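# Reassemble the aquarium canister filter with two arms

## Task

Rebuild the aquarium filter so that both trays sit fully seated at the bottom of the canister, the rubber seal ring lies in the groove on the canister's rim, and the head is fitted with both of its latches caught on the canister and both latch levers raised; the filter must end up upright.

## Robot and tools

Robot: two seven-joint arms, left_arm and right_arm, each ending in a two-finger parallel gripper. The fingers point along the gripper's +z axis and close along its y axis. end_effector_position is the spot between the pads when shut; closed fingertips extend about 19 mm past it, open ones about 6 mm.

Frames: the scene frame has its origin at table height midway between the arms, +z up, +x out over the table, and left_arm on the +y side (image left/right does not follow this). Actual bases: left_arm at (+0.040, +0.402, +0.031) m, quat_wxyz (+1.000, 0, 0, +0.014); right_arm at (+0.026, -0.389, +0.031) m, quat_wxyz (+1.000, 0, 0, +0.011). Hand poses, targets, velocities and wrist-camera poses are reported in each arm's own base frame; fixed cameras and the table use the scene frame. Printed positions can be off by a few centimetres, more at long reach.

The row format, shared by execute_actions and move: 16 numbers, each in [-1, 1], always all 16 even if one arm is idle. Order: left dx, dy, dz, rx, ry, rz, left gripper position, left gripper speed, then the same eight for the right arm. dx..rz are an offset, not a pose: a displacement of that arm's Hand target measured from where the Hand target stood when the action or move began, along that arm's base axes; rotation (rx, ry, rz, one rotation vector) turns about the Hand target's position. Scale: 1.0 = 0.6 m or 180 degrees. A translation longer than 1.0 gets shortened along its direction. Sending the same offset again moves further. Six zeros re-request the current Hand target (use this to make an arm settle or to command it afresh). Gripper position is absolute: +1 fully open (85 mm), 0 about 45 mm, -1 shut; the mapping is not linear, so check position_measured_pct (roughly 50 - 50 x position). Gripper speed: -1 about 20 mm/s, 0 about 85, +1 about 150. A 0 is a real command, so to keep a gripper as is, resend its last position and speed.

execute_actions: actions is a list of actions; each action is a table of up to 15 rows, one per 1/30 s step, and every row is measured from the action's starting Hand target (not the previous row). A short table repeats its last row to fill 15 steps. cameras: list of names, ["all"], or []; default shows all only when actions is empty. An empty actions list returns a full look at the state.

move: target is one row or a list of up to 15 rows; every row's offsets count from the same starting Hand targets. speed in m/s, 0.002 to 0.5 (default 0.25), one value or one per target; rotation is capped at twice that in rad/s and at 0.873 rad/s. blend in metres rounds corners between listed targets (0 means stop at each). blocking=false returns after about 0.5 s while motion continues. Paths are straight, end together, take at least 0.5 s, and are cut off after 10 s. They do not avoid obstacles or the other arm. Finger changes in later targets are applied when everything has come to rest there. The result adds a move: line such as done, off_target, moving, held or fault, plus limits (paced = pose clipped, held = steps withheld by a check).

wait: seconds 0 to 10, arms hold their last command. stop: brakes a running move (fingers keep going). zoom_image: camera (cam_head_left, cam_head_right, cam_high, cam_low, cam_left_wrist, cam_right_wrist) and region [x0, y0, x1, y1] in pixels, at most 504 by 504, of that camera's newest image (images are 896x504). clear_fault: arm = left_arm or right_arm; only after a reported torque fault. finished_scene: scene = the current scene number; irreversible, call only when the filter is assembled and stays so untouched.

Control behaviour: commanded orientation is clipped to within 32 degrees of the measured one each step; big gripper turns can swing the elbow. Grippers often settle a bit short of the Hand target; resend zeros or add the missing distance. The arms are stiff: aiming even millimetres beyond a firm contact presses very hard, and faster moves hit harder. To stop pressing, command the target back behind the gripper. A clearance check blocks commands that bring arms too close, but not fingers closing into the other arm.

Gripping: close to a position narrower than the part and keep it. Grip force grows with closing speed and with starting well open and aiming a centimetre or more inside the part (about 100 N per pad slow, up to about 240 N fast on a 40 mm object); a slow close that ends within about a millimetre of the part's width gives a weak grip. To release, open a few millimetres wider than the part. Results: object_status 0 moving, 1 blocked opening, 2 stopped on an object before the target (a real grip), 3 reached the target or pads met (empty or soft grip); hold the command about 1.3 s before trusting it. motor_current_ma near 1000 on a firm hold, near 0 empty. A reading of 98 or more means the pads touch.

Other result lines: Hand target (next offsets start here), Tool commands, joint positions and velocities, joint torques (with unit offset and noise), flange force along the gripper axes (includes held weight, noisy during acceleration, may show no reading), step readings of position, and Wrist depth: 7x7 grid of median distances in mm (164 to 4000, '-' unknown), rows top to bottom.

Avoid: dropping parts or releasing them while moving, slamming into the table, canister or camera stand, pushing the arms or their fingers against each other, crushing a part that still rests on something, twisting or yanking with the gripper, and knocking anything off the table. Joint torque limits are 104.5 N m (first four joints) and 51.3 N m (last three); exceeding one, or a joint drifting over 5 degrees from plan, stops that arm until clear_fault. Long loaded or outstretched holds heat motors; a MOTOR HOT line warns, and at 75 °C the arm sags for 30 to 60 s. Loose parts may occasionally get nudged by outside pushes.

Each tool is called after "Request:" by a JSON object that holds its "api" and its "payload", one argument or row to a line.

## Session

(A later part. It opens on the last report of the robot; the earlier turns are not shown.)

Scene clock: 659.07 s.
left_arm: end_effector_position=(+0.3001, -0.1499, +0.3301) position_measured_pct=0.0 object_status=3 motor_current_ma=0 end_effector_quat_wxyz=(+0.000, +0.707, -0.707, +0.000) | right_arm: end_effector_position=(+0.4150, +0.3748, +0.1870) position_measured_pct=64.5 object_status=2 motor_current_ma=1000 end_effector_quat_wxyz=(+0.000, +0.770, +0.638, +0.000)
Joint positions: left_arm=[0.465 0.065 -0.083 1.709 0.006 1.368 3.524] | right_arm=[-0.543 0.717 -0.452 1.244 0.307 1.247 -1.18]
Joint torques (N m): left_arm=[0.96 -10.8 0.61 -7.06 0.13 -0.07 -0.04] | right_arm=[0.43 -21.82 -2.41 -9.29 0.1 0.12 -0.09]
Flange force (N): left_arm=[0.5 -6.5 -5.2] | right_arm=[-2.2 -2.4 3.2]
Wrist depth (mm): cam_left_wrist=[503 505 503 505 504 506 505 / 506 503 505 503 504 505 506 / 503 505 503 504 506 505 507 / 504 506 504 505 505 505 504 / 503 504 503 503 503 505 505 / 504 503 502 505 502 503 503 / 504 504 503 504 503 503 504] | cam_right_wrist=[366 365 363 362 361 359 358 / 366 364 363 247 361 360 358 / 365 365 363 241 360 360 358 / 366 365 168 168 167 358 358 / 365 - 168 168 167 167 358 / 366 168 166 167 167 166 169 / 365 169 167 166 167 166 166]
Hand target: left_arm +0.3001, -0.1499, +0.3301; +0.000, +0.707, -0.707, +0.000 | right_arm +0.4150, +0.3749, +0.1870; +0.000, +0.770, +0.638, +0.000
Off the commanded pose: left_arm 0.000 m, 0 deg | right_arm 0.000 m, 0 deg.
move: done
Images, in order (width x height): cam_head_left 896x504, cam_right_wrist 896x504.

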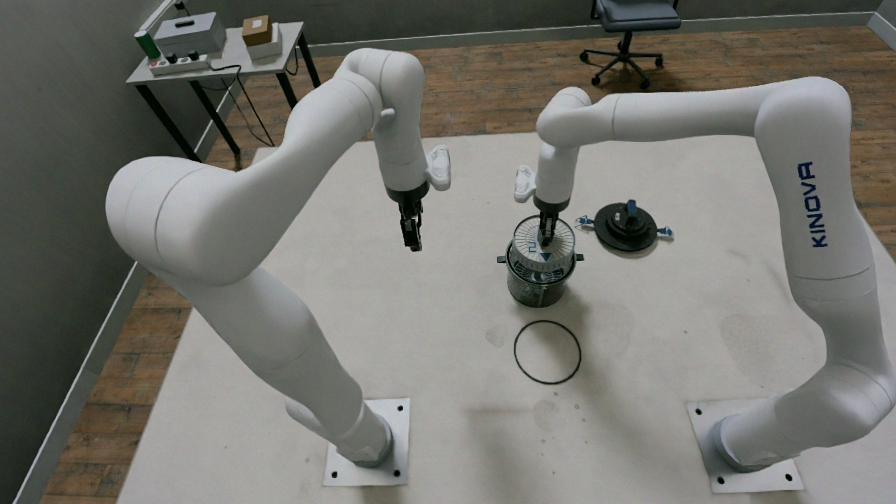

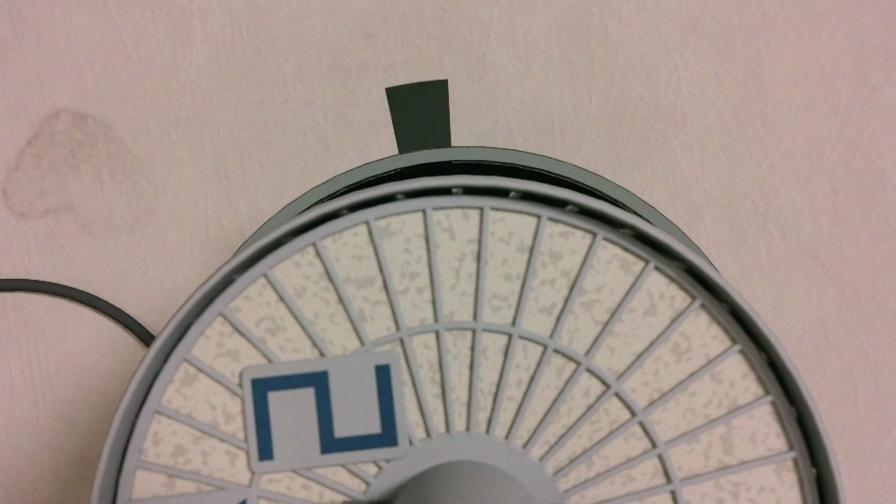

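Request:
{"api": "move", "payload": {
  "target": [0,0,0,0,0,0,1,-0.8,0,0.001,-0.1033,0,0,0.0056,-0.45,-1],
  "speed": 0.06,
  "cameras": ["cam_right_wrist"]
}}

Scene clock: 679.10 s.
left_arm: end_effector_position=(+0.3001, -0.1499, +0.3301) position_measured_pct=0.0 object_status=3 motor_current_ma=0 end_effector_quat_wxyz=(+0.000, +0.707, -0.707, +0.000) | right_arm: end_effector_position=(+0.4150, +0.3755, +0.1251) position_measured_pct=64.5 object_status=2 motor_current_ma=1000 end_effector_quat_wxyz=(+0.000, +0.764, +0.645, +0.000)
Joint positions: left_arm=[0.465 0.065 -0.083 1.709 0.006 1.368 3.524] | right_arm=[-0.544 0.784 -0.439 1.332 0.343 1.1 -1.194]
Joint torques (N m): left_arm=[0.92 -10.78 0.6 -7.06 0.14 -0.06 -0.04] | right_arm=[0.35 -22.13 -2.57 -8.7 0.04 0.08 -0.07]
Flange force (N): left_arm=[0.5 -6.4 -5.2] | right_arm=[-2.4 -2.5 2.7]
Wrist depth (mm): cam_left_wrist=[504 505 505 505 504 504 506 / 503 504 504 505 507 506 505 / 503 503 505 504 504 505 506 / 504 503 505 504 503 503 504 / 502 504 505 504 507 506 503 / 504 504 502 504 504 505 506 / 503 504 504 504 503 505 502] | cam_right_wrist=[304 302 302 300 299 298 297 / 303 302 302 180 299 298 297 / 303 302 180 175 179 297 297 / 303 180 168 168 167 174 296 / 303 169 168 167 167 167 178 / 181 169 167 168 167 167 177 / 176 168 167 166 167 167 166]
Hand target: left_arm +0.3001, -0.1499, +0.3301; +0.000, +0.707, -0.707, +0.000 | right_arm +0.4150, +0.3755, +0.1251; +0.000, +0.764, +0.645, +0.000
Off the commanded pose: left_arm 0.000 m, 0 deg | right_arm 0.000 m, 0 deg.
move: done
Images, in order (width x height): cam_right_wrist 896x504.

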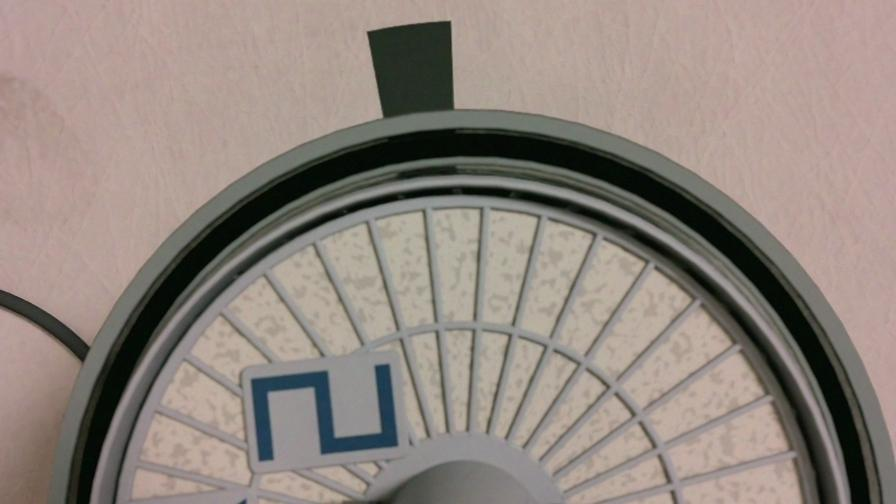

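Request:
{"api": "move", "payload": {
  "target": [0,0,0,0,0,0,1,-0.8,0,0,-0.1,0,0,0,-0.45,-1],
  "speed": 0.05,
  "cameras": ["cam_right_wrist"]
}}

Scene clock: 689.03 s.
left_arm: end_effector_position=(+0.3001, -0.1499, +0.3301) position_measured_pct=0.0 object_status=3 motor_current_ma=0 end_effector_quat_wxyz=(+0.000, +0.707, -0.707, +0.000) | right_arm: end_effector_position=(+0.4150, +0.3755, +0.0651) position_measured_pct=64.5 object_status=2 motor_current_ma=1000 end_effector_quat_wxyz=(+0.000, +0.764, +0.645, +0.000)
Joint positions: left_arm=[0.465 0.065 -0.083 1.709 0.006 1.368 3.524] | right_arm=[-0.554 0.863 -0.414 1.388 0.38 0.969 -1.223]
Joint torques (N m): left_arm=[0.95 -10.8 0.58 -7.02 0.14 -0.06 -0.03] | right_arm=[0.34 -22.87 -2.62 -7.77 0.03 0.15 -0.09]
Flange force (N): left_arm=[0.6 -6.6 -5.2] | right_arm=[-1.4 -1.7 2.7]
Wrist depth (mm): cam_left_wrist=[503 506 506 506 503 505 507 / 506 505 505 503 505 506 507 / 504 503 505 504 505 503 505 / 504 503 505 503 504 506 506 / 502 502 504 504 502 503 505 / 503 504 502 504 503 504 504 / 505 502 501 504 505 502 503] | cam_right_wrist=[243 242 - 241 240 239 238 / 243 242 - - - 239 238 / - - - 240 - - - / 242 - 168 168 167 - 238 / 243 169 168 168 167 167 - / 242 169 167 168 167 167 166 / - 168 167 167 167 166 166]
Hand target: left_arm +0.3001, -0.1499, +0.3301; +0.000, +0.707, -0.707, +0.000 | right_arm +0.4150, +0.3755, +0.0651; +0.000, +0.764, +0.645, +0.000
Off the commanded pose: left_arm 0.000 m, 0 deg | right_arm 0.000 m, 0 deg.
move: done
Images, in order (width x height): cam_right_wrist 896x504.

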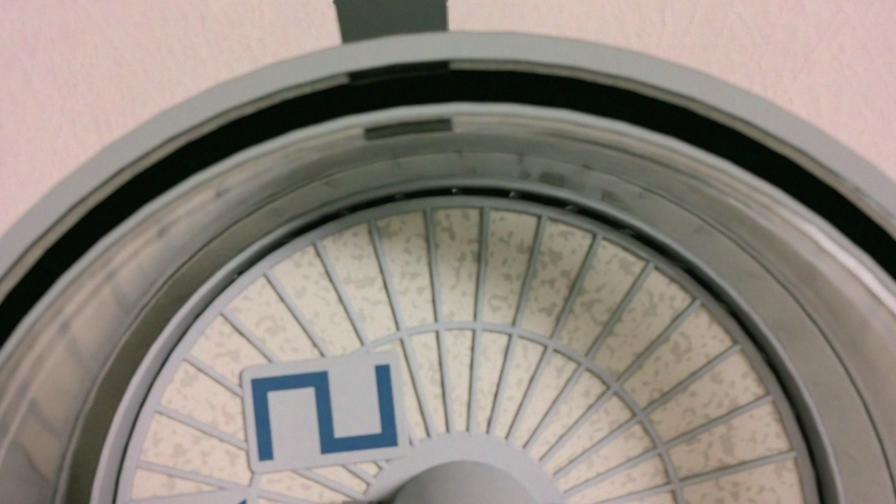

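Now step down and feel contact.

Request:
{"api": "move", "payload": {
  "target": [0,0,0,0,0,0,1,-0.8,0,0,-0.01,0,0,0,-0.45,-1],
  "speed": 0.02
}}

Request:
{"api": "move", "payload": {
  "target": [0,0,0,0,0,0,1,-0.8,0,0,-0.0034,0,0,0,-0.45,-1],
  "speed": 0.01
}}

Scene clock: 694.47 s.
left_arm: end_effector_position=(+0.3001, -0.1499, +0.3301) position_measured_pct=0.0 object_status=3 motor_current_ma=0 end_effector_quat_wxyz=(+0.000, +0.707, -0.707, +0.000) | right_arm: end_effector_position=(+0.4151, +0.3756, +0.0592) position_measured_pct=64.5 object_status=2 motor_current_ma=1000 end_effector_quat_wxyz=(+0.000, +0.764, +0.645, +0.000)
Joint positions: left_arm=[0.465 0.065 -0.083 1.709 0.006 1.368 3.524] | right_arm=[-0.556 0.872 -0.411 1.392 0.384 0.956 -1.226]
Joint torques (N m): left_arm=[0.95 -10.8 0.6 -7.09 0.13 -0.07 -0.04] | right_arm=[1.28 27.77 6.27 5.26 1.57 -5.85 -0.41]
Flange force (N): left_arm=[0.5 -6.4 -5.1] | right_arm=[-19.2 -17.2 -97.2]
Wrist depth (mm): cam_left_wrist=[505 506 505 506 505 505 506 / 504 505 506 505 504 505 507 / 503 503 505 505 506 505 505 / 504 503 503 507 507 505 505 / 505 504 503 504 504 505 507 / 502 503 502 502 503 506 503 / 505 502 505 502 505 505 505] | cam_right_wrist=[240 240 - 238 238 237 236 / 240 - - - - - 236 / - - - 238 - - - / 240 - 166 166 166 - 236 / 240 166 166 166 165 165 235 / 240 167 165 166 165 165 - / 235 167 165 165 165 165 -]
Hand target: left_arm +0.3001, -0.1499, +0.3301; +0.000, +0.707, -0.707, +0.000 | right_arm +0.4150, +0.3755, +0.0591; +0.000, +0.764, +0.645, +0.000
Off the commanded pose: left_arm 0.000 m, 0 deg | right_arm 0.000 m, 0 deg.
move: done

Scene clock: 695.17 s.
left_arm: end_effector_position=(+0.3001, -0.1499, +0.3301) position_measured_pct=0.0 object_status=3 motor_current_ma=0 end_effector_quat_wxyz=(+0.000, +0.707, -0.707, +0.000) | right_arm: end_effector_position=(+0.4152, +0.3756, +0.0578) position_measured_pct=64.5 object_status=2 motor_current_ma=1000 end_effector_quat_wxyz=(+0.000, +0.764, +0.645, +0.001)
Joint positions: left_arm=[0.465 0.065 -0.083 1.709 0.006 1.368 3.524] | right_arm=[-0.556 0.873 -0.41 1.394 0.385 0.952 -1.227]
Joint torques (N m): left_arm=[0.97 -10.81 0.55 -7.1 0.15 -0.08 -0.05] | right_arm=[1.49 44.95 9.5 5.4 3.44 -11.79 -0.37]
Flange force (N): left_arm=[0.6 -6.4 -5.1] | right_arm=[-32.1 -27.9 -137.5]
Wrist depth (mm): cam_left_wrist=[505 502 505 506 505 505 505 / 506 504 504 505 506 505 505 / 502 503 503 503 503 505 506 / 504 502 505 503 504 506 505 / 503 505 506 504 504 503 504 / 503 504 503 505 504 504 507 / 503 502 505 503 504 504 503] | cam_right_wrist=[240 239 - 238 237 236 236 / 239 - - - - - 236 / - - - 237 - - 235 / 239 - 166 166 165 - 235 / 239 165 166 165 165 165 234 / 239 166 - 165 165 165 - / 167 166 166 - 165 165 -]
Hand target: left_arm +0.3001, -0.1499, +0.3301; +0.000, +0.707, -0.707, +0.000 | right_arm +0.4150, +0.3755, +0.0570; +0.000, +0.764, +0.645, +0.000
Off the commanded pose: left_arm 0.000 m, 0 deg | right_arm 0.001 m, 0 deg.
move: done

Request:
{"api": "move", "payload": {
  "target": [0,0,0,0,0,0,1,-0.8,0,0,0.006,0,0,0,-0.45,-1],
  "speed": 0.02,
  "cameras": ["cam_right_wrist"]
}}

Scene clock: 708.37 s.
left_arm: end_effector_position=(+0.3001, -0.1499, +0.3301) position_measured_pct=0.0 object_status=3 motor_current_ma=0 end_effector_quat_wxyz=(+0.000, +0.707, -0.707, +0.000) | right_arm: end_effector_position=(+0.4149, +0.3754, +0.0603) position_measured_pct=64.5 object_status=2 motor_current_ma=1000 end_effector_quat_wxyz=(+0.000, +0.764, +0.645, +0.000)
Joint positions: left_arm=[0.465 0.065 -0.083 1.709 0.006 1.368 3.524] | right_arm=[-0.556 0.87 -0.412 1.392 0.382 0.959 -1.225]
Joint torques (N m): left_arm=[0.91 -10.82 0.58 -7.04 0.17 -0.06 -0.04] | right_arm=[2.64 4.08 3.24 7.42 -0.51 4.04 -0.38]
Flange force (N): left_arm=[0.7 -6.5 -5.2] | right_arm=[6.3 -0.2 -40.7]
Wrist depth (mm): cam_left_wrist=[505 507 505 504 508 505 505 / 504 504 505 504 506 507 507 / 505 502 506 506 504 505 506 / 506 503 505 505 505 505 506 / 503 504 506 504 503 505 506 / 505 505 503 505 503 504 502 / 504 504 504 503 504 503 502] | cam_right_wrist=[240 239 - 238 237 236 236 / 240 239 - - - - 236 / - - - 237 - - 235 / 239 - 166 166 165 - 235 / 239 165 166 165 165 165 235 / 239 166 - 165 165 164 - / 167 166 165 165 165 165 -]
Hand target: left_arm +0.3001, -0.1499, +0.3301; +0.000, +0.707, -0.707, +0.000 | right_arm +0.4150, +0.3754, +0.0606; +0.000, +0.764, +0.645, +0.000
Off the commanded pose: left_arm 0.000 m, 0 deg | right_arm 0.000 m, 0 deg.
move: done
Images, in order (width x height): cam_right_wrist 896x504.

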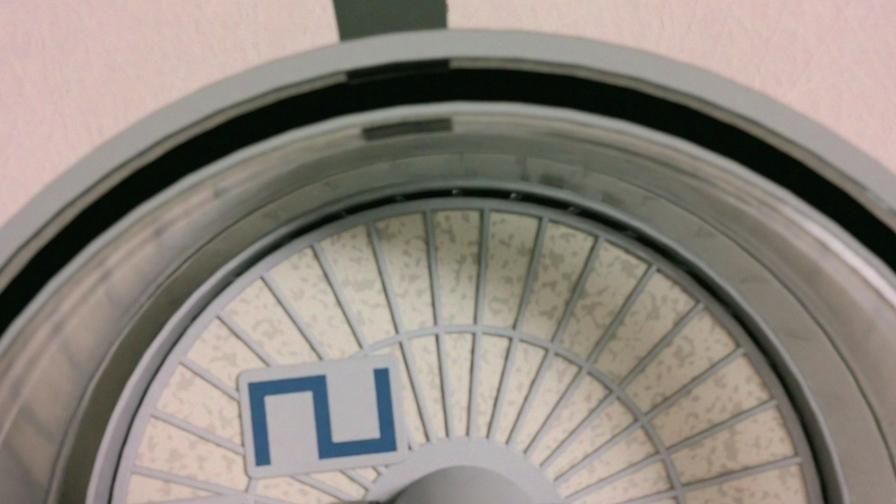

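Request:
{"api": "move", "payload": {
  "target": [0,0,0,0,0,0,1,-0.8,0,0,0,0,0,0,0.15,-0.8]
}}

Request:
{"api": "move", "payload": {
  "target": [0,0,0,0,0,0,1,-0.8,0,-0.03,0.42,0,0,0,0.15,-0.8],
  "speed": 0.15,
  "cameras": ["cam_right_wrist","cam_high"]
}}

Request:
{"api": "zoom_image", "payload": {
  "camera": "cam_right_wrist",
  "region": [200, 150, 704, 504]
}}

Scene clock: 719.23 s.
left_arm: end_effector_position=(+0.3001, -0.1499, +0.3301) position_measured_pct=0.0 object_status=3 motor_current_ma=0 end_effector_quat_wxyz=(+0.000, +0.707, -0.707, +0.000) | right_arm: end_effector_position=(+0.4150, +0.3754, +0.0606) position_measured_pct=42.4 object_status=0 motor_current_ma=0 end_effector_quat_wxyz=(+0.000, +0.764, +0.645, +0.000)
Joint positions: left_arm=[0.465 0.065 -0.083 1.709 0.006 1.368 3.524] | right_arm=[-0.555 0.87 -0.412 1.392 0.382 0.959 -1.225]
Joint torques (N m): left_arm=[0.97 -10.79 0.56 -7.1 0.17 -0.07 -0.04] | right_arm=[0.35 -21.83 -2.52 -7.5 0.05 0.15 -0.09]
Flange force (N): left_arm=[0.5 -6.3 -5.1] | right_arm=[-2.2 -2.4 1.0]
Wrist depth (mm): cam_left_wrist=[503 506 506 504 503 505 505 / 503 505 503 505 507 505 503 / 504 503 505 505 504 504 505 / 505 505 503 505 504 505 505 / 505 503 504 503 504 505 507 / 504 502 503 503 503 505 504 / 502 505 503 502 502 506 504] | cam_right_wrist=[238 237 - 236 235 234 233 / 238 - - - - - 233 / - - - 235 - - 233 / 237 237 - - - - 233 / 238 - - - - - - / 238 165 - - - - - / - 165 - - - - -]
Hand target: left_arm +0.3001, -0.1499, +0.3301; +0.000, +0.707, -0.707, +0.000 | right_arm +0.4150, +0.3754, +0.0606; +0.000, +0.764, +0.645, +0.000
Off the commanded pose: left_arm 0.000 m, 0 deg | right_arm 0.000 m, 0 deg.
move: done

Scene clock: 721.43 s.
left_arm: end_effector_position=(+0.3001, -0.1499, +0.3301) position_measured_pct=0.0 object_status=3 motor_current_ma=0 end_effector_quat_wxyz=(+0.000, +0.707, -0.707, +0.000) | right_arm: end_effector_position=(+0.4150, +0.3575, +0.3126) position_measured_pct=42.4 object_status=3 motor_current_ma=0 end_effector_quat_wxyz=(+0.000, +0.764, +0.645, +0.000)
Joint positions: left_arm=[0.465 0.065 -0.083 1.709 0.006 1.368 3.524] | right_arm=[-0.533 0.618 -0.469 1.007 0.264 1.569 -1.094]
Joint torques (N m): left_arm=[0.96 -10.81 0.57 -7.06 0.15 -0.05 -0.01] | right_arm=[0.41 -20.07 -1.92 -9.04 0.03 0.1 -0.08]
Flange force (N): left_arm=[0.5 -6.5 -5.1] | right_arm=[-0.8 -1.4 1.4]
Wrist depth (mm): cam_left_wrist=[507 506 506 507 505 507 506 / 503 504 506 505 504 505 507 / 504 505 503 505 505 506 505 / 505 505 505 506 505 505 504 / 503 505 505 505 504 505 504 / 504 503 503 505 503 503 505 / 502 502 504 504 504 504 503] | cam_right_wrist=[493 490 488 487 486 484 483 / 492 490 489 486 485 483 483 / 492 490 489 414 485 484 483 / 491 490 417 415 414 483 482 / 492 490 414 414 414 483 483 / 490 489 415 415 413 482 482 / 490 489 487 415 484 484 481]
Hand target: left_arm +0.3001, -0.1499, +0.3301; +0.000, +0.707, -0.707, +0.000 | right_arm +0.4150, +0.3575, +0.3126; +0.000, +0.764, +0.645, +0.000
Off the commanded pose: left_arm 0.000 m, 0 deg | right_arm 0.000 m, 0 deg.
move: done
Images, in order (width x height): cam_high 896x504, cam_right_wrist 896x504.

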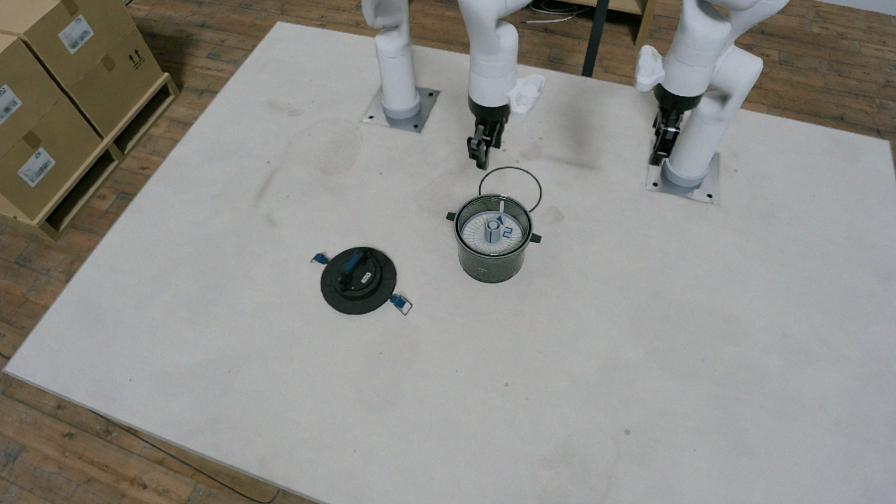

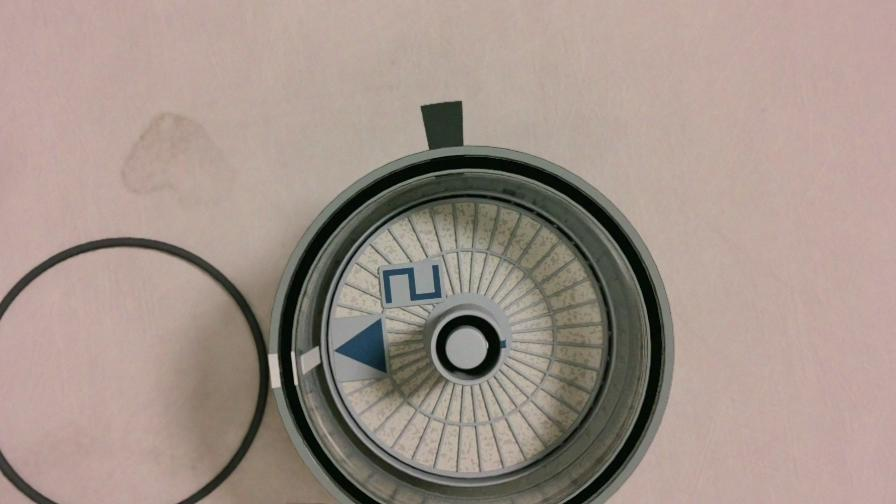

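Scaled by 1.000.

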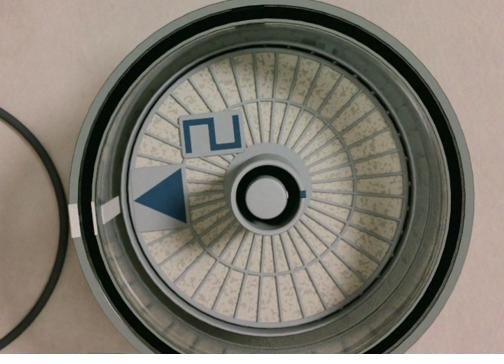

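Request:
{"api": "move", "payload": {
  "target": [0,0,0,0,0,0,1,-0.8,-0.4217,0.0308,-0.1877,0,0,-0.4461,1,-0.8],
  "cameras": ["cam_right_wrist","cam_head_left"]
}}

Scene clock: 799.73 s.
left_arm: end_effector_position=(+0.3001, -0.1499, +0.3301) position_measured_pct=0.0 object_status=3 motor_current_ma=0 end_effector_quat_wxyz=(+0.000, +0.707, -0.707, +0.000) | right_arm: end_effector_position=(+0.1620, +0.3759, +0.2000) position_measured_pct=0.0 object_status=3 motor_current_ma=0 end_effector_quat_wxyz=(+0.000, +1.000, +0.001, +0.000)
Joint positions: left_arm=[0.465 0.065 -0.083 1.709 0.006 1.368 3.524] | right_arm=[-1.019 0.36 -0.275 1.783 0.113 1.014 -2.907]
Joint torques (N m): left_arm=[0.94 -10.76 0.56 -7.08 0.15 -0.04 -0.04] | right_arm=[0.45 -14.42 -0.76 -8.28 0.13 0.18 0.08]
Flange force (N): left_arm=[0.5 -6.3 -5.0] | right_arm=[-1.9 1.7 2.1]
Wrist depth (mm): cam_left_wrist=[505 503 505 507 503 505 504 / 505 505 505 505 505 507 505 / 505 504 505 507 504 505 504 / 503 506 506 503 504 506 504 / 503 504 505 502 503 506 505 / 503 501 502 503 505 503 502 / 503 503 504 505 502 503 503] | cam_right_wrist=[378 378 376 375 375 375 373 / 379 377 376 376 374 374 374 / 378 377 376 375 374 374 373 / 378 377 376 375 374 374 373 / 377 377 376 375 374 374 372 / 377 377 375 375 375 374 373 / 377 377 375 375 374 372 372]
Hand target: left_arm +0.3001, -0.1499, +0.3301; +0.000, +0.707, -0.707, +0.000 | right_arm +0.1620, +0.3759, +0.2000; +0.000, +1.000, +0.000, +0.000
Off the commanded pose: left_arm 0.000 m, 0 deg | right_arm 0.000 m, 0 deg.
move: done
Images, in order (width x height): cam_head_left 896x504, cam_right_wrist 896x504.

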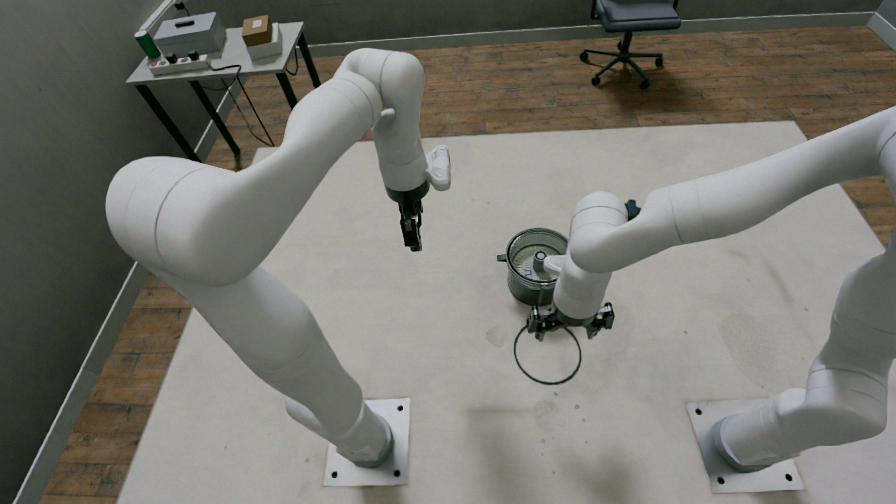

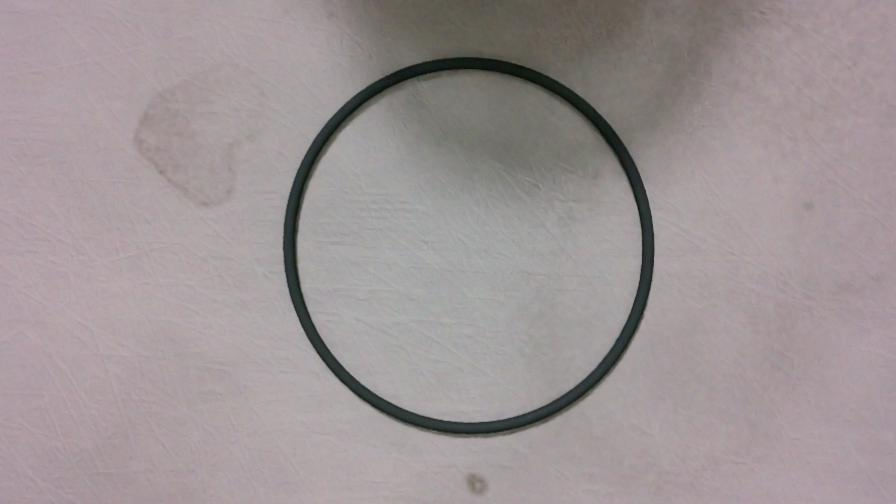

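Request:
{"api": "move", "payload": {
  "target": [-0.1868,-0.3157,-0.2168,0,0,0.5,-0.35,0,0.1022,-0.1318,0,0,0,0,-0.35,0],
  "speed": 0.2,
  "cameras": ["all"]
}}

Scene clock: 857.10 s.
left_arm: end_effector_position=(+0.1880, -0.3394, +0.2000) position_measured_pct=67.5 object_status=3 motor_current_ma=0 end_effector_quat_wxyz=(+0.000, +1.000, +0.000, +0.000) | right_arm: end_effector_position=(+0.2233, +0.2969, +0.2000) position_measured_pct=67.5 object_status=3 motor_current_ma=0 end_effector_quat_wxyz=(+0.000, +1.000, +0.001, +0.000)
Joint positions: left_arm=[1.005 0.304 -0.005 1.857 0.001 0.98 5.714] | right_arm=[-0.805 0.278 -0.235 1.901 0.077 0.971 -2.645]
Joint torques (N m): left_arm=[0.96 -14.28 0.72 -5.7 0.06 -0.07 -0.15] | right_arm=[0.36 -12.74 -0.5 -8.06 0.14 0.18 -0.06]
Flange force (N): left_arm=[5.1 5.0 -2.9] | right_arm=[-1.7 1.4 2.0]
Wrist depth (mm): cam_left_wrist=[377 376 377 376 305 302 298 / 377 375 377 375 375 375 374 / 375 376 376 374 375 375 375 / 376 377 375 375 374 375 375 / 375 375 373 375 375 374 374 / 375 374 375 374 376 373 374 / 374 375 374 374 374 374 373] | cam_right_wrist=[378 257 256 376 375 374 373 / 378 378 377 376 375 374 373 / 378 378 377 376 375 374 373 / 377 377 376 375 375 374 372 / 378 377 376 375 374 373 372 / 378 377 376 375 374 374 373 / 378 377 376 375 374 373 373]
Hand target: left_arm +0.1880, -0.3394, +0.2000; +0.000, +1.000, +0.000, +0.000 | right_arm +0.2233, +0.2969, +0.2000; +0.000, +1.000, +0.001, +0.000
Off the commanded pose: left_arm 0.000 m, 0 deg | right_arm 0.000 m, 0 deg.
move: done

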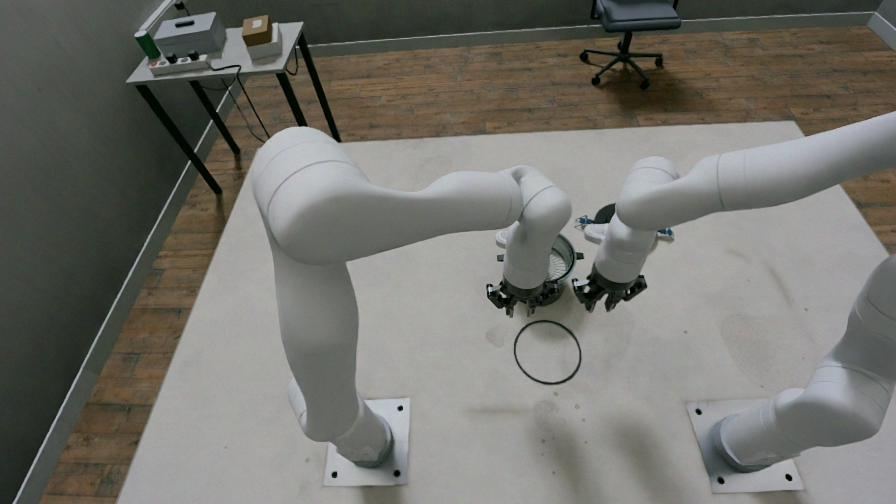

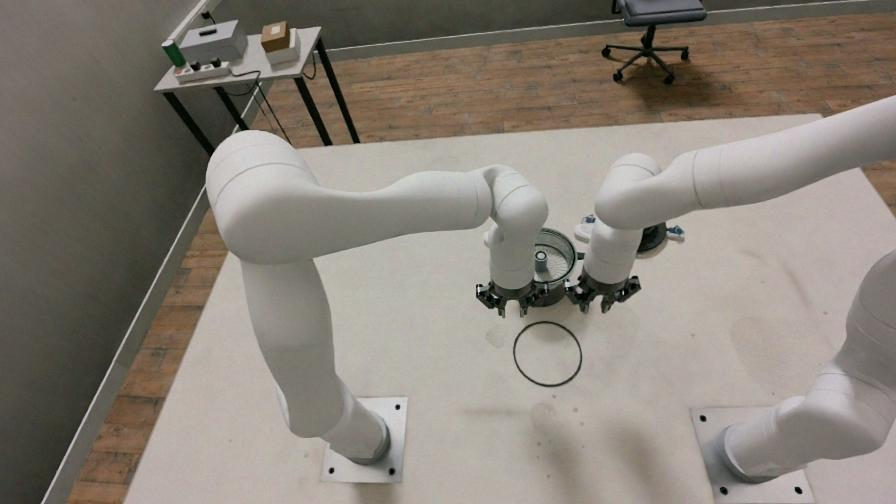

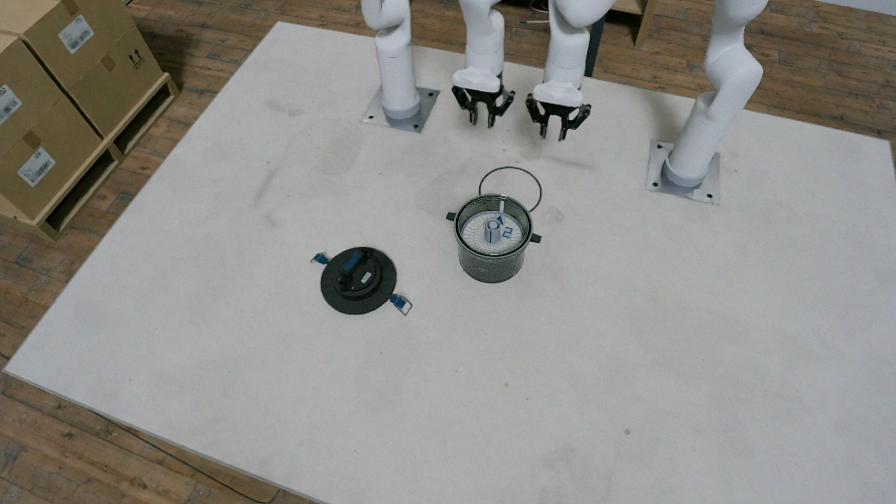

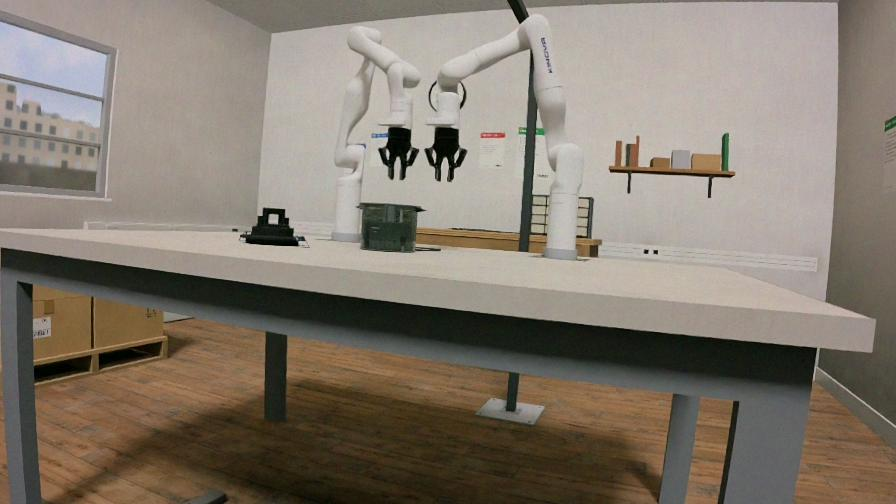

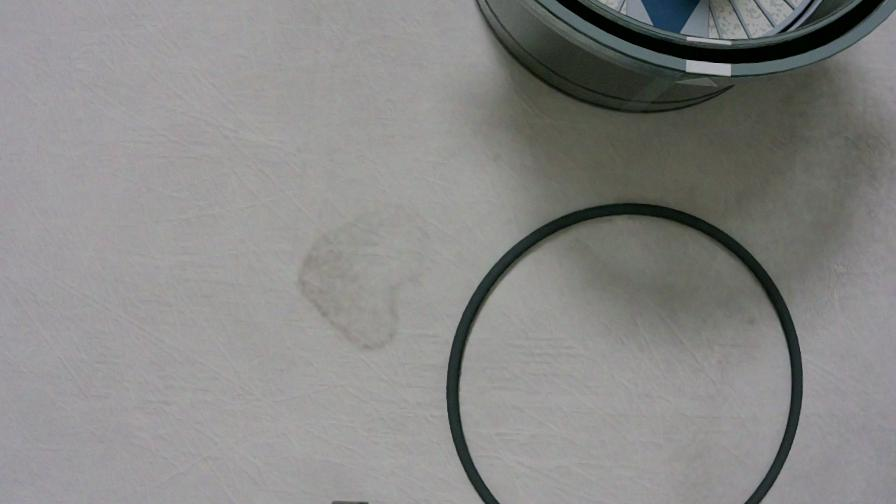

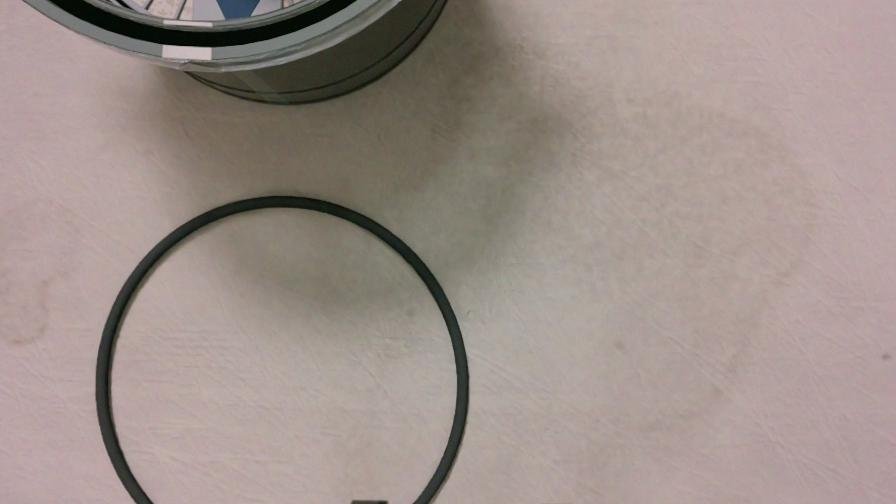

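Request:
{"api": "move", "payload": {
  "target": [0,-0.0057,-0.3,0,0,0,-0.72,0,0,0.002,-0.3,0,0,0,-0.72,0],
  "speed": 0.15,
  "cameras": ["cam_left_wrist","cam_right_wrist","cam_head_left"]
}}

Scene clock: 887.03 s.
left_arm: end_effector_position=(+0.1880, -0.3428, +0.0200) position_measured_pct=85.7 object_status=3 motor_current_ma=0 end_effector_quat_wxyz=(+0.000, +1.000, +0.000, +0.000) | right_arm: end_effector_position=(+0.2233, +0.2980, +0.0200) position_measured_pct=85.7 object_status=3 motor_current_ma=0 end_effector_quat_wxyz=(+0.000, +1.000, +0.000, +0.000)
Joint positions: left_arm=[1.012 0.661 -0.009 2.048 0.011 0.432 5.709] | right_arm=[-0.888 0.644 -0.147 2.106 0.224 0.406 -2.782]
Joint torques (N m): left_arm=[0.97 -17.09 0.8 -1.96 0.1 -0.09 -0.02] | right_arm=[0.32 -15.44 -0.5 -4.27 0.06 0.01 0.01]
Flange force (N): left_arm=[5.5 4.9 0.5] | right_arm=[-2.5 1.7 0.8]
Wrist depth (mm): cam_left_wrist=[197 197 196 197 196 196 196 / 197 197 196 196 196 196 196 / 196 196 196 196 196 196 195 / 197 196 196 196 196 195 196 / 197 196 196 196 195 195 195 / 196 196 196 195 195 195 195 / 196 196 196 195 195 195 195] | cam_right_wrist=[198 197 197 197 196 195 195 / 198 197 197 196 196 195 195 / 198 197 197 196 196 195 195 / 198 197 197 196 196 195 195 / 198 197 197 196 196 195 195 / 197 197 197 196 196 195 195 / 197 197 197 196 195 195 195]
Hand target: left_arm +0.1880, -0.3428, +0.0200; +0.000, +1.000, +0.000, +0.000 | right_arm +0.2233, +0.2980, +0.0200; +0.000, +1.000, +0.000, +0.000
Off the commanded pose: left_arm 0.000 m, 0 deg | right_arm 0.000 m, 0 deg.
move: done
Images, in order (width x height): cam_head_left 896x504, cam_left_wrist 896x504, cam_right_wrist 896x504.

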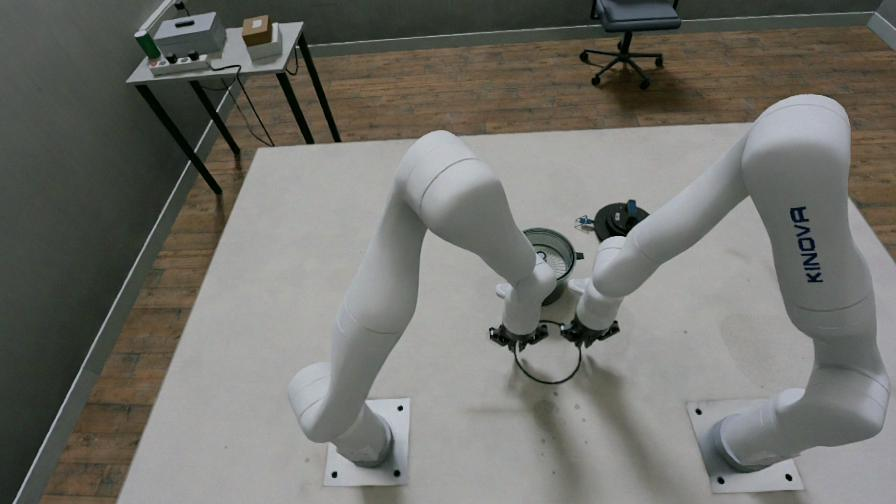

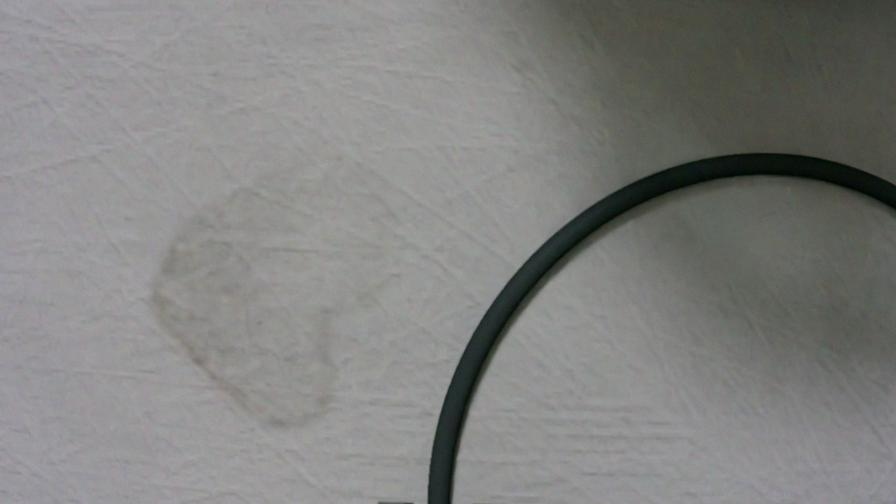

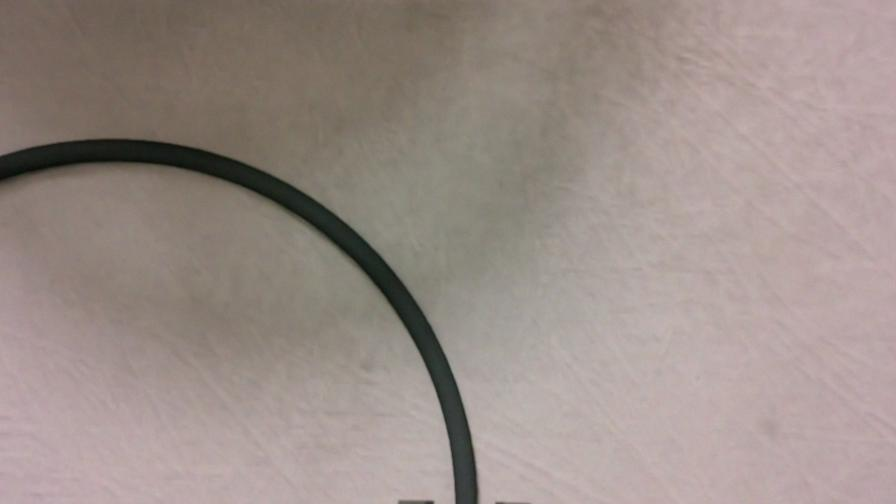

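Request:
{"api": "move", "payload": {
  "target": [0,0,-0.0483,0,0,0,-0.72,0,0,0,-0.0483,0,0,0,-0.72,0],
  "speed": 0.05,
  "cameras": ["cam_left_wrist","cam_right_wrist"]
}}

Scene clock: 895.07 s.
left_arm: end_effector_position=(+0.1880, -0.3428, -0.0090) position_measured_pct=85.7 object_status=3 motor_current_ma=0 end_effector_quat_wxyz=(+0.000, +1.000, +0.000, +0.000) | right_arm: end_effector_position=(+0.2233, +0.2980, -0.0089) position_measured_pct=85.7 object_status=3 motor_current_ma=0 end_effector_quat_wxyz=(+0.000, +1.000, +0.000, +0.000)
Joint positions: left_arm=[1.012 0.733 -0.008 2.056 0.013 0.352 5.708] | right_arm=[-0.911 0.718 -0.116 2.115 0.244 0.321 -2.8]
Joint torques (N m): left_arm=[0.98 -17.52 0.79 -1.3 0.08 0 -0.02] | right_arm=[0.39 -16.2 -0.3 -3.59 0.1 0.18 -0.09]
Flange force (N): left_arm=[5.4 4.5 1.2] | right_arm=[-2.8 1.9 1.8]
Wrist depth (mm): cam_left_wrist=[168 168 168 167 167 167 167 / 168 168 167 167 167 167 167 / 168 168 167 167 167 167 167 / 167 167 167 167 167 167 166 / 167 167 167 167 167 166 166 / 167 167 167 167 167 166 166 / 167 167 167 167 166 166 166] | cam_right_wrist=[169 168 168 168 167 167 166 / 169 168 168 168 167 167 166 / 168 168 168 167 167 167 166 / 168 168 168 167 167 167 166 / 168 168 168 167 167 166 166 / 168 168 168 167 167 166 166 / 168 168 168 167 167 166 166]
Hand target: left_arm +0.1880, -0.3428, -0.0090; +0.000, +1.000, +0.000, +0.000 | right_arm +0.2233, +0.2980, -0.0090; +0.000, +1.000, +0.000, +0.000
Off the commanded pose: left_arm 0.000 m, 0 deg | right_arm 0.000 m, 0 deg.
move: done
Images, in order (width x height): cam_left_wrist 896x504, cam_right_wrist 896x504.

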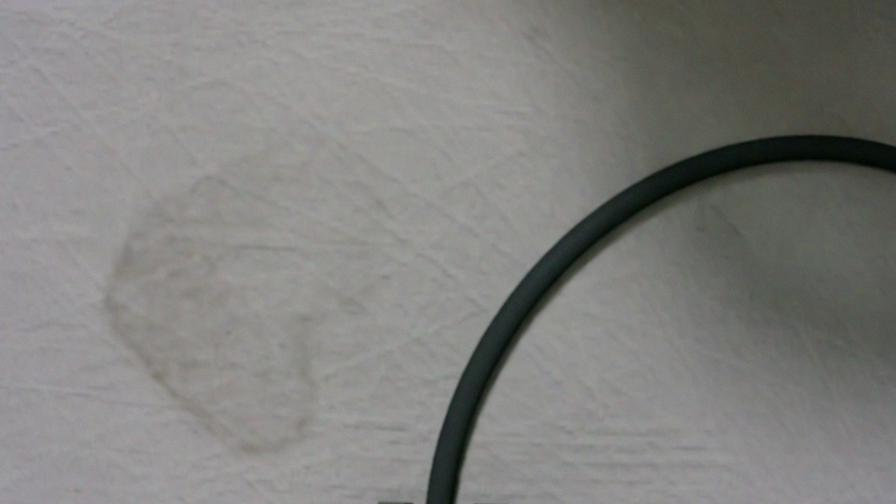

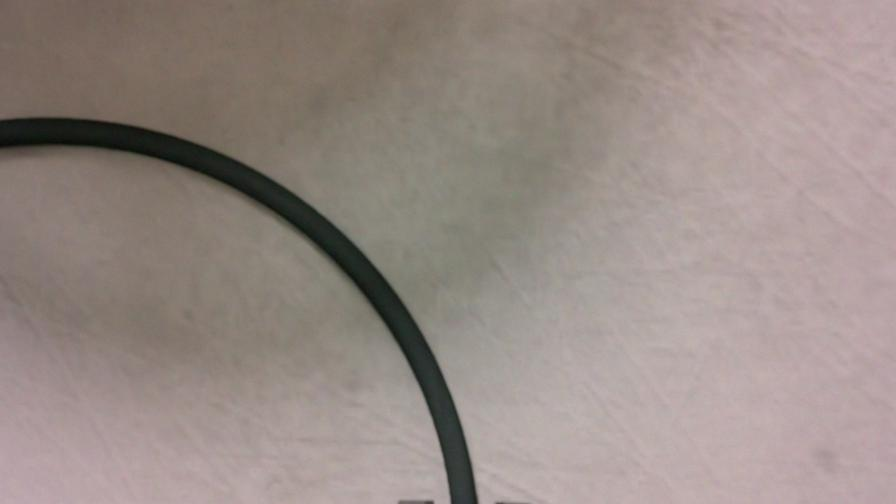

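Request:
{"api": "move", "payload": {
  "target": [0,0,-0.0025,0,0,0,-0.72,0,0,0,-0.0025,0,0,0,-0.72,0],
  "speed": 0.01
}}

Request:
{"api": "move", "payload": {
  "target": [0,0,-0.0017,0,0,0,-0.72,0,0,0,-0.0017,0,0,0,-0.72,0],
  "speed": 0.01
}}

Scene clock: 900.67 s.
left_arm: end_effector_position=(+0.1880, -0.3428, -0.0104) position_measured_pct=85.7 object_status=3 motor_current_ma=0 end_effector_quat_wxyz=(+0.000, +1.000, +0.000, +0.000) | right_arm: end_effector_position=(+0.2233, +0.2981, -0.0104) position_measured_pct=85.7 object_status=3 motor_current_ma=0 end_effector_quat_wxyz=(+0.000, +1.000, +0.000, +0.000)
Joint positions: left_arm=[1.012 0.737 -0.008 2.056 0.013 0.348 5.707] | right_arm=[-0.912 0.722 -0.114 2.115 0.244 0.316 -2.8]
Joint torques (N m): left_arm=[0.71 -1.63 0.36 -3.08 0.1 -3.71 0.02] | right_arm=[0.35 -14.65 -0.16 -3.76 0.16 -0.2 -0.04]
Flange force (N): left_arm=[-0.7 -5.4 -48.6] | right_arm=[-3.3 2.7 -3.6]
Wrist depth (mm): cam_left_wrist=[167 167 167 167 166 166 166 / 167 167 167 166 166 166 166 / 167 166 166 166 166 166 166 / 167 167 166 166 166 166 166 / 167 166 166 166 166 166 166 / 166 166 166 166 166 166 166 / 166 166 166 166 166 166 165] | cam_right_wrist=[167 167 167 166 166 165 165 / 167 167 166 166 166 165 165 / 167 167 166 166 166 165 165 / 167 167 166 166 165 165 165 / 167 167 166 166 165 165 165 / 167 167 166 166 165 165 165 / 167 166 166 166 165 165 165]
Hand target: left_arm +0.1880, -0.3428, -0.0105; +0.000, +1.000, +0.000, +0.000 | right_arm +0.2233, +0.2980, -0.0105; +0.000, +1.000, +0.000, +0.000
Off the commanded pose: left_arm 0.000 m, 0 deg | right_arm 0.000 m, 0 deg.
move: done

Scene clock: 901.37 s.
left_arm: end_effector_position=(+0.1880, -0.3428, -0.0114) position_measured_pct=85.7 object_status=3 motor_current_ma=0 end_effector_quat_wxyz=(+0.000, +1.000, +0.000, +0.000) | right_arm: end_effector_position=(+0.2233, +0.2981, -0.0114) position_measured_pct=85.7 object_status=3 motor_current_ma=0 end_effector_quat_wxyz=(+0.000, +1.000, +0.000, +0.000)
Joint positions: left_arm=[1.012 0.739 -0.008 2.056 0.013 0.345 5.707] | right_arm=[-0.913 0.725 -0.113 2.115 0.245 0.313 -2.801]
Joint torques (N m): left_arm=[0.61 20.92 0.18 -6.52 0.25 -9.67 -0.01] | right_arm=[1.21 8.43 1.73 -7.97 0.86 -6.06 -0.13]
Flange force (N): left_arm=[-9.3 -20.6 -121.1] | right_arm=[-15.8 15.8 -81.8]
Wrist depth (mm): cam_left_wrist=[167 167 167 167 167 166 166 / 167 167 167 166 166 166 166 / 167 166 166 166 166 166 166 / 167 166 166 166 166 166 166 / 166 166 166 166 166 166 165 / 166 166 166 166 166 166 165 / 166 166 166 166 166 165 165] | cam_right_wrist=[167 167 167 166 166 165 165 / 167 167 166 166 166 165 165 / 167 167 166 166 166 165 165 / 167 167 166 166 166 165 165 / 167 167 166 166 165 165 165 / 167 166 166 166 165 165 164 / 167 166 166 166 165 165 -]
Hand target: left_arm +0.1880, -0.3428, -0.0115; +0.000, +1.000, +0.000, +0.000 | right_arm +0.2233, +0.2980, -0.0115; +0.000, +1.000, +0.000, +0.000
Off the commanded pose: left_arm 0.000 m, 0 deg | right_arm 0.000 m, 0 deg.
move: done


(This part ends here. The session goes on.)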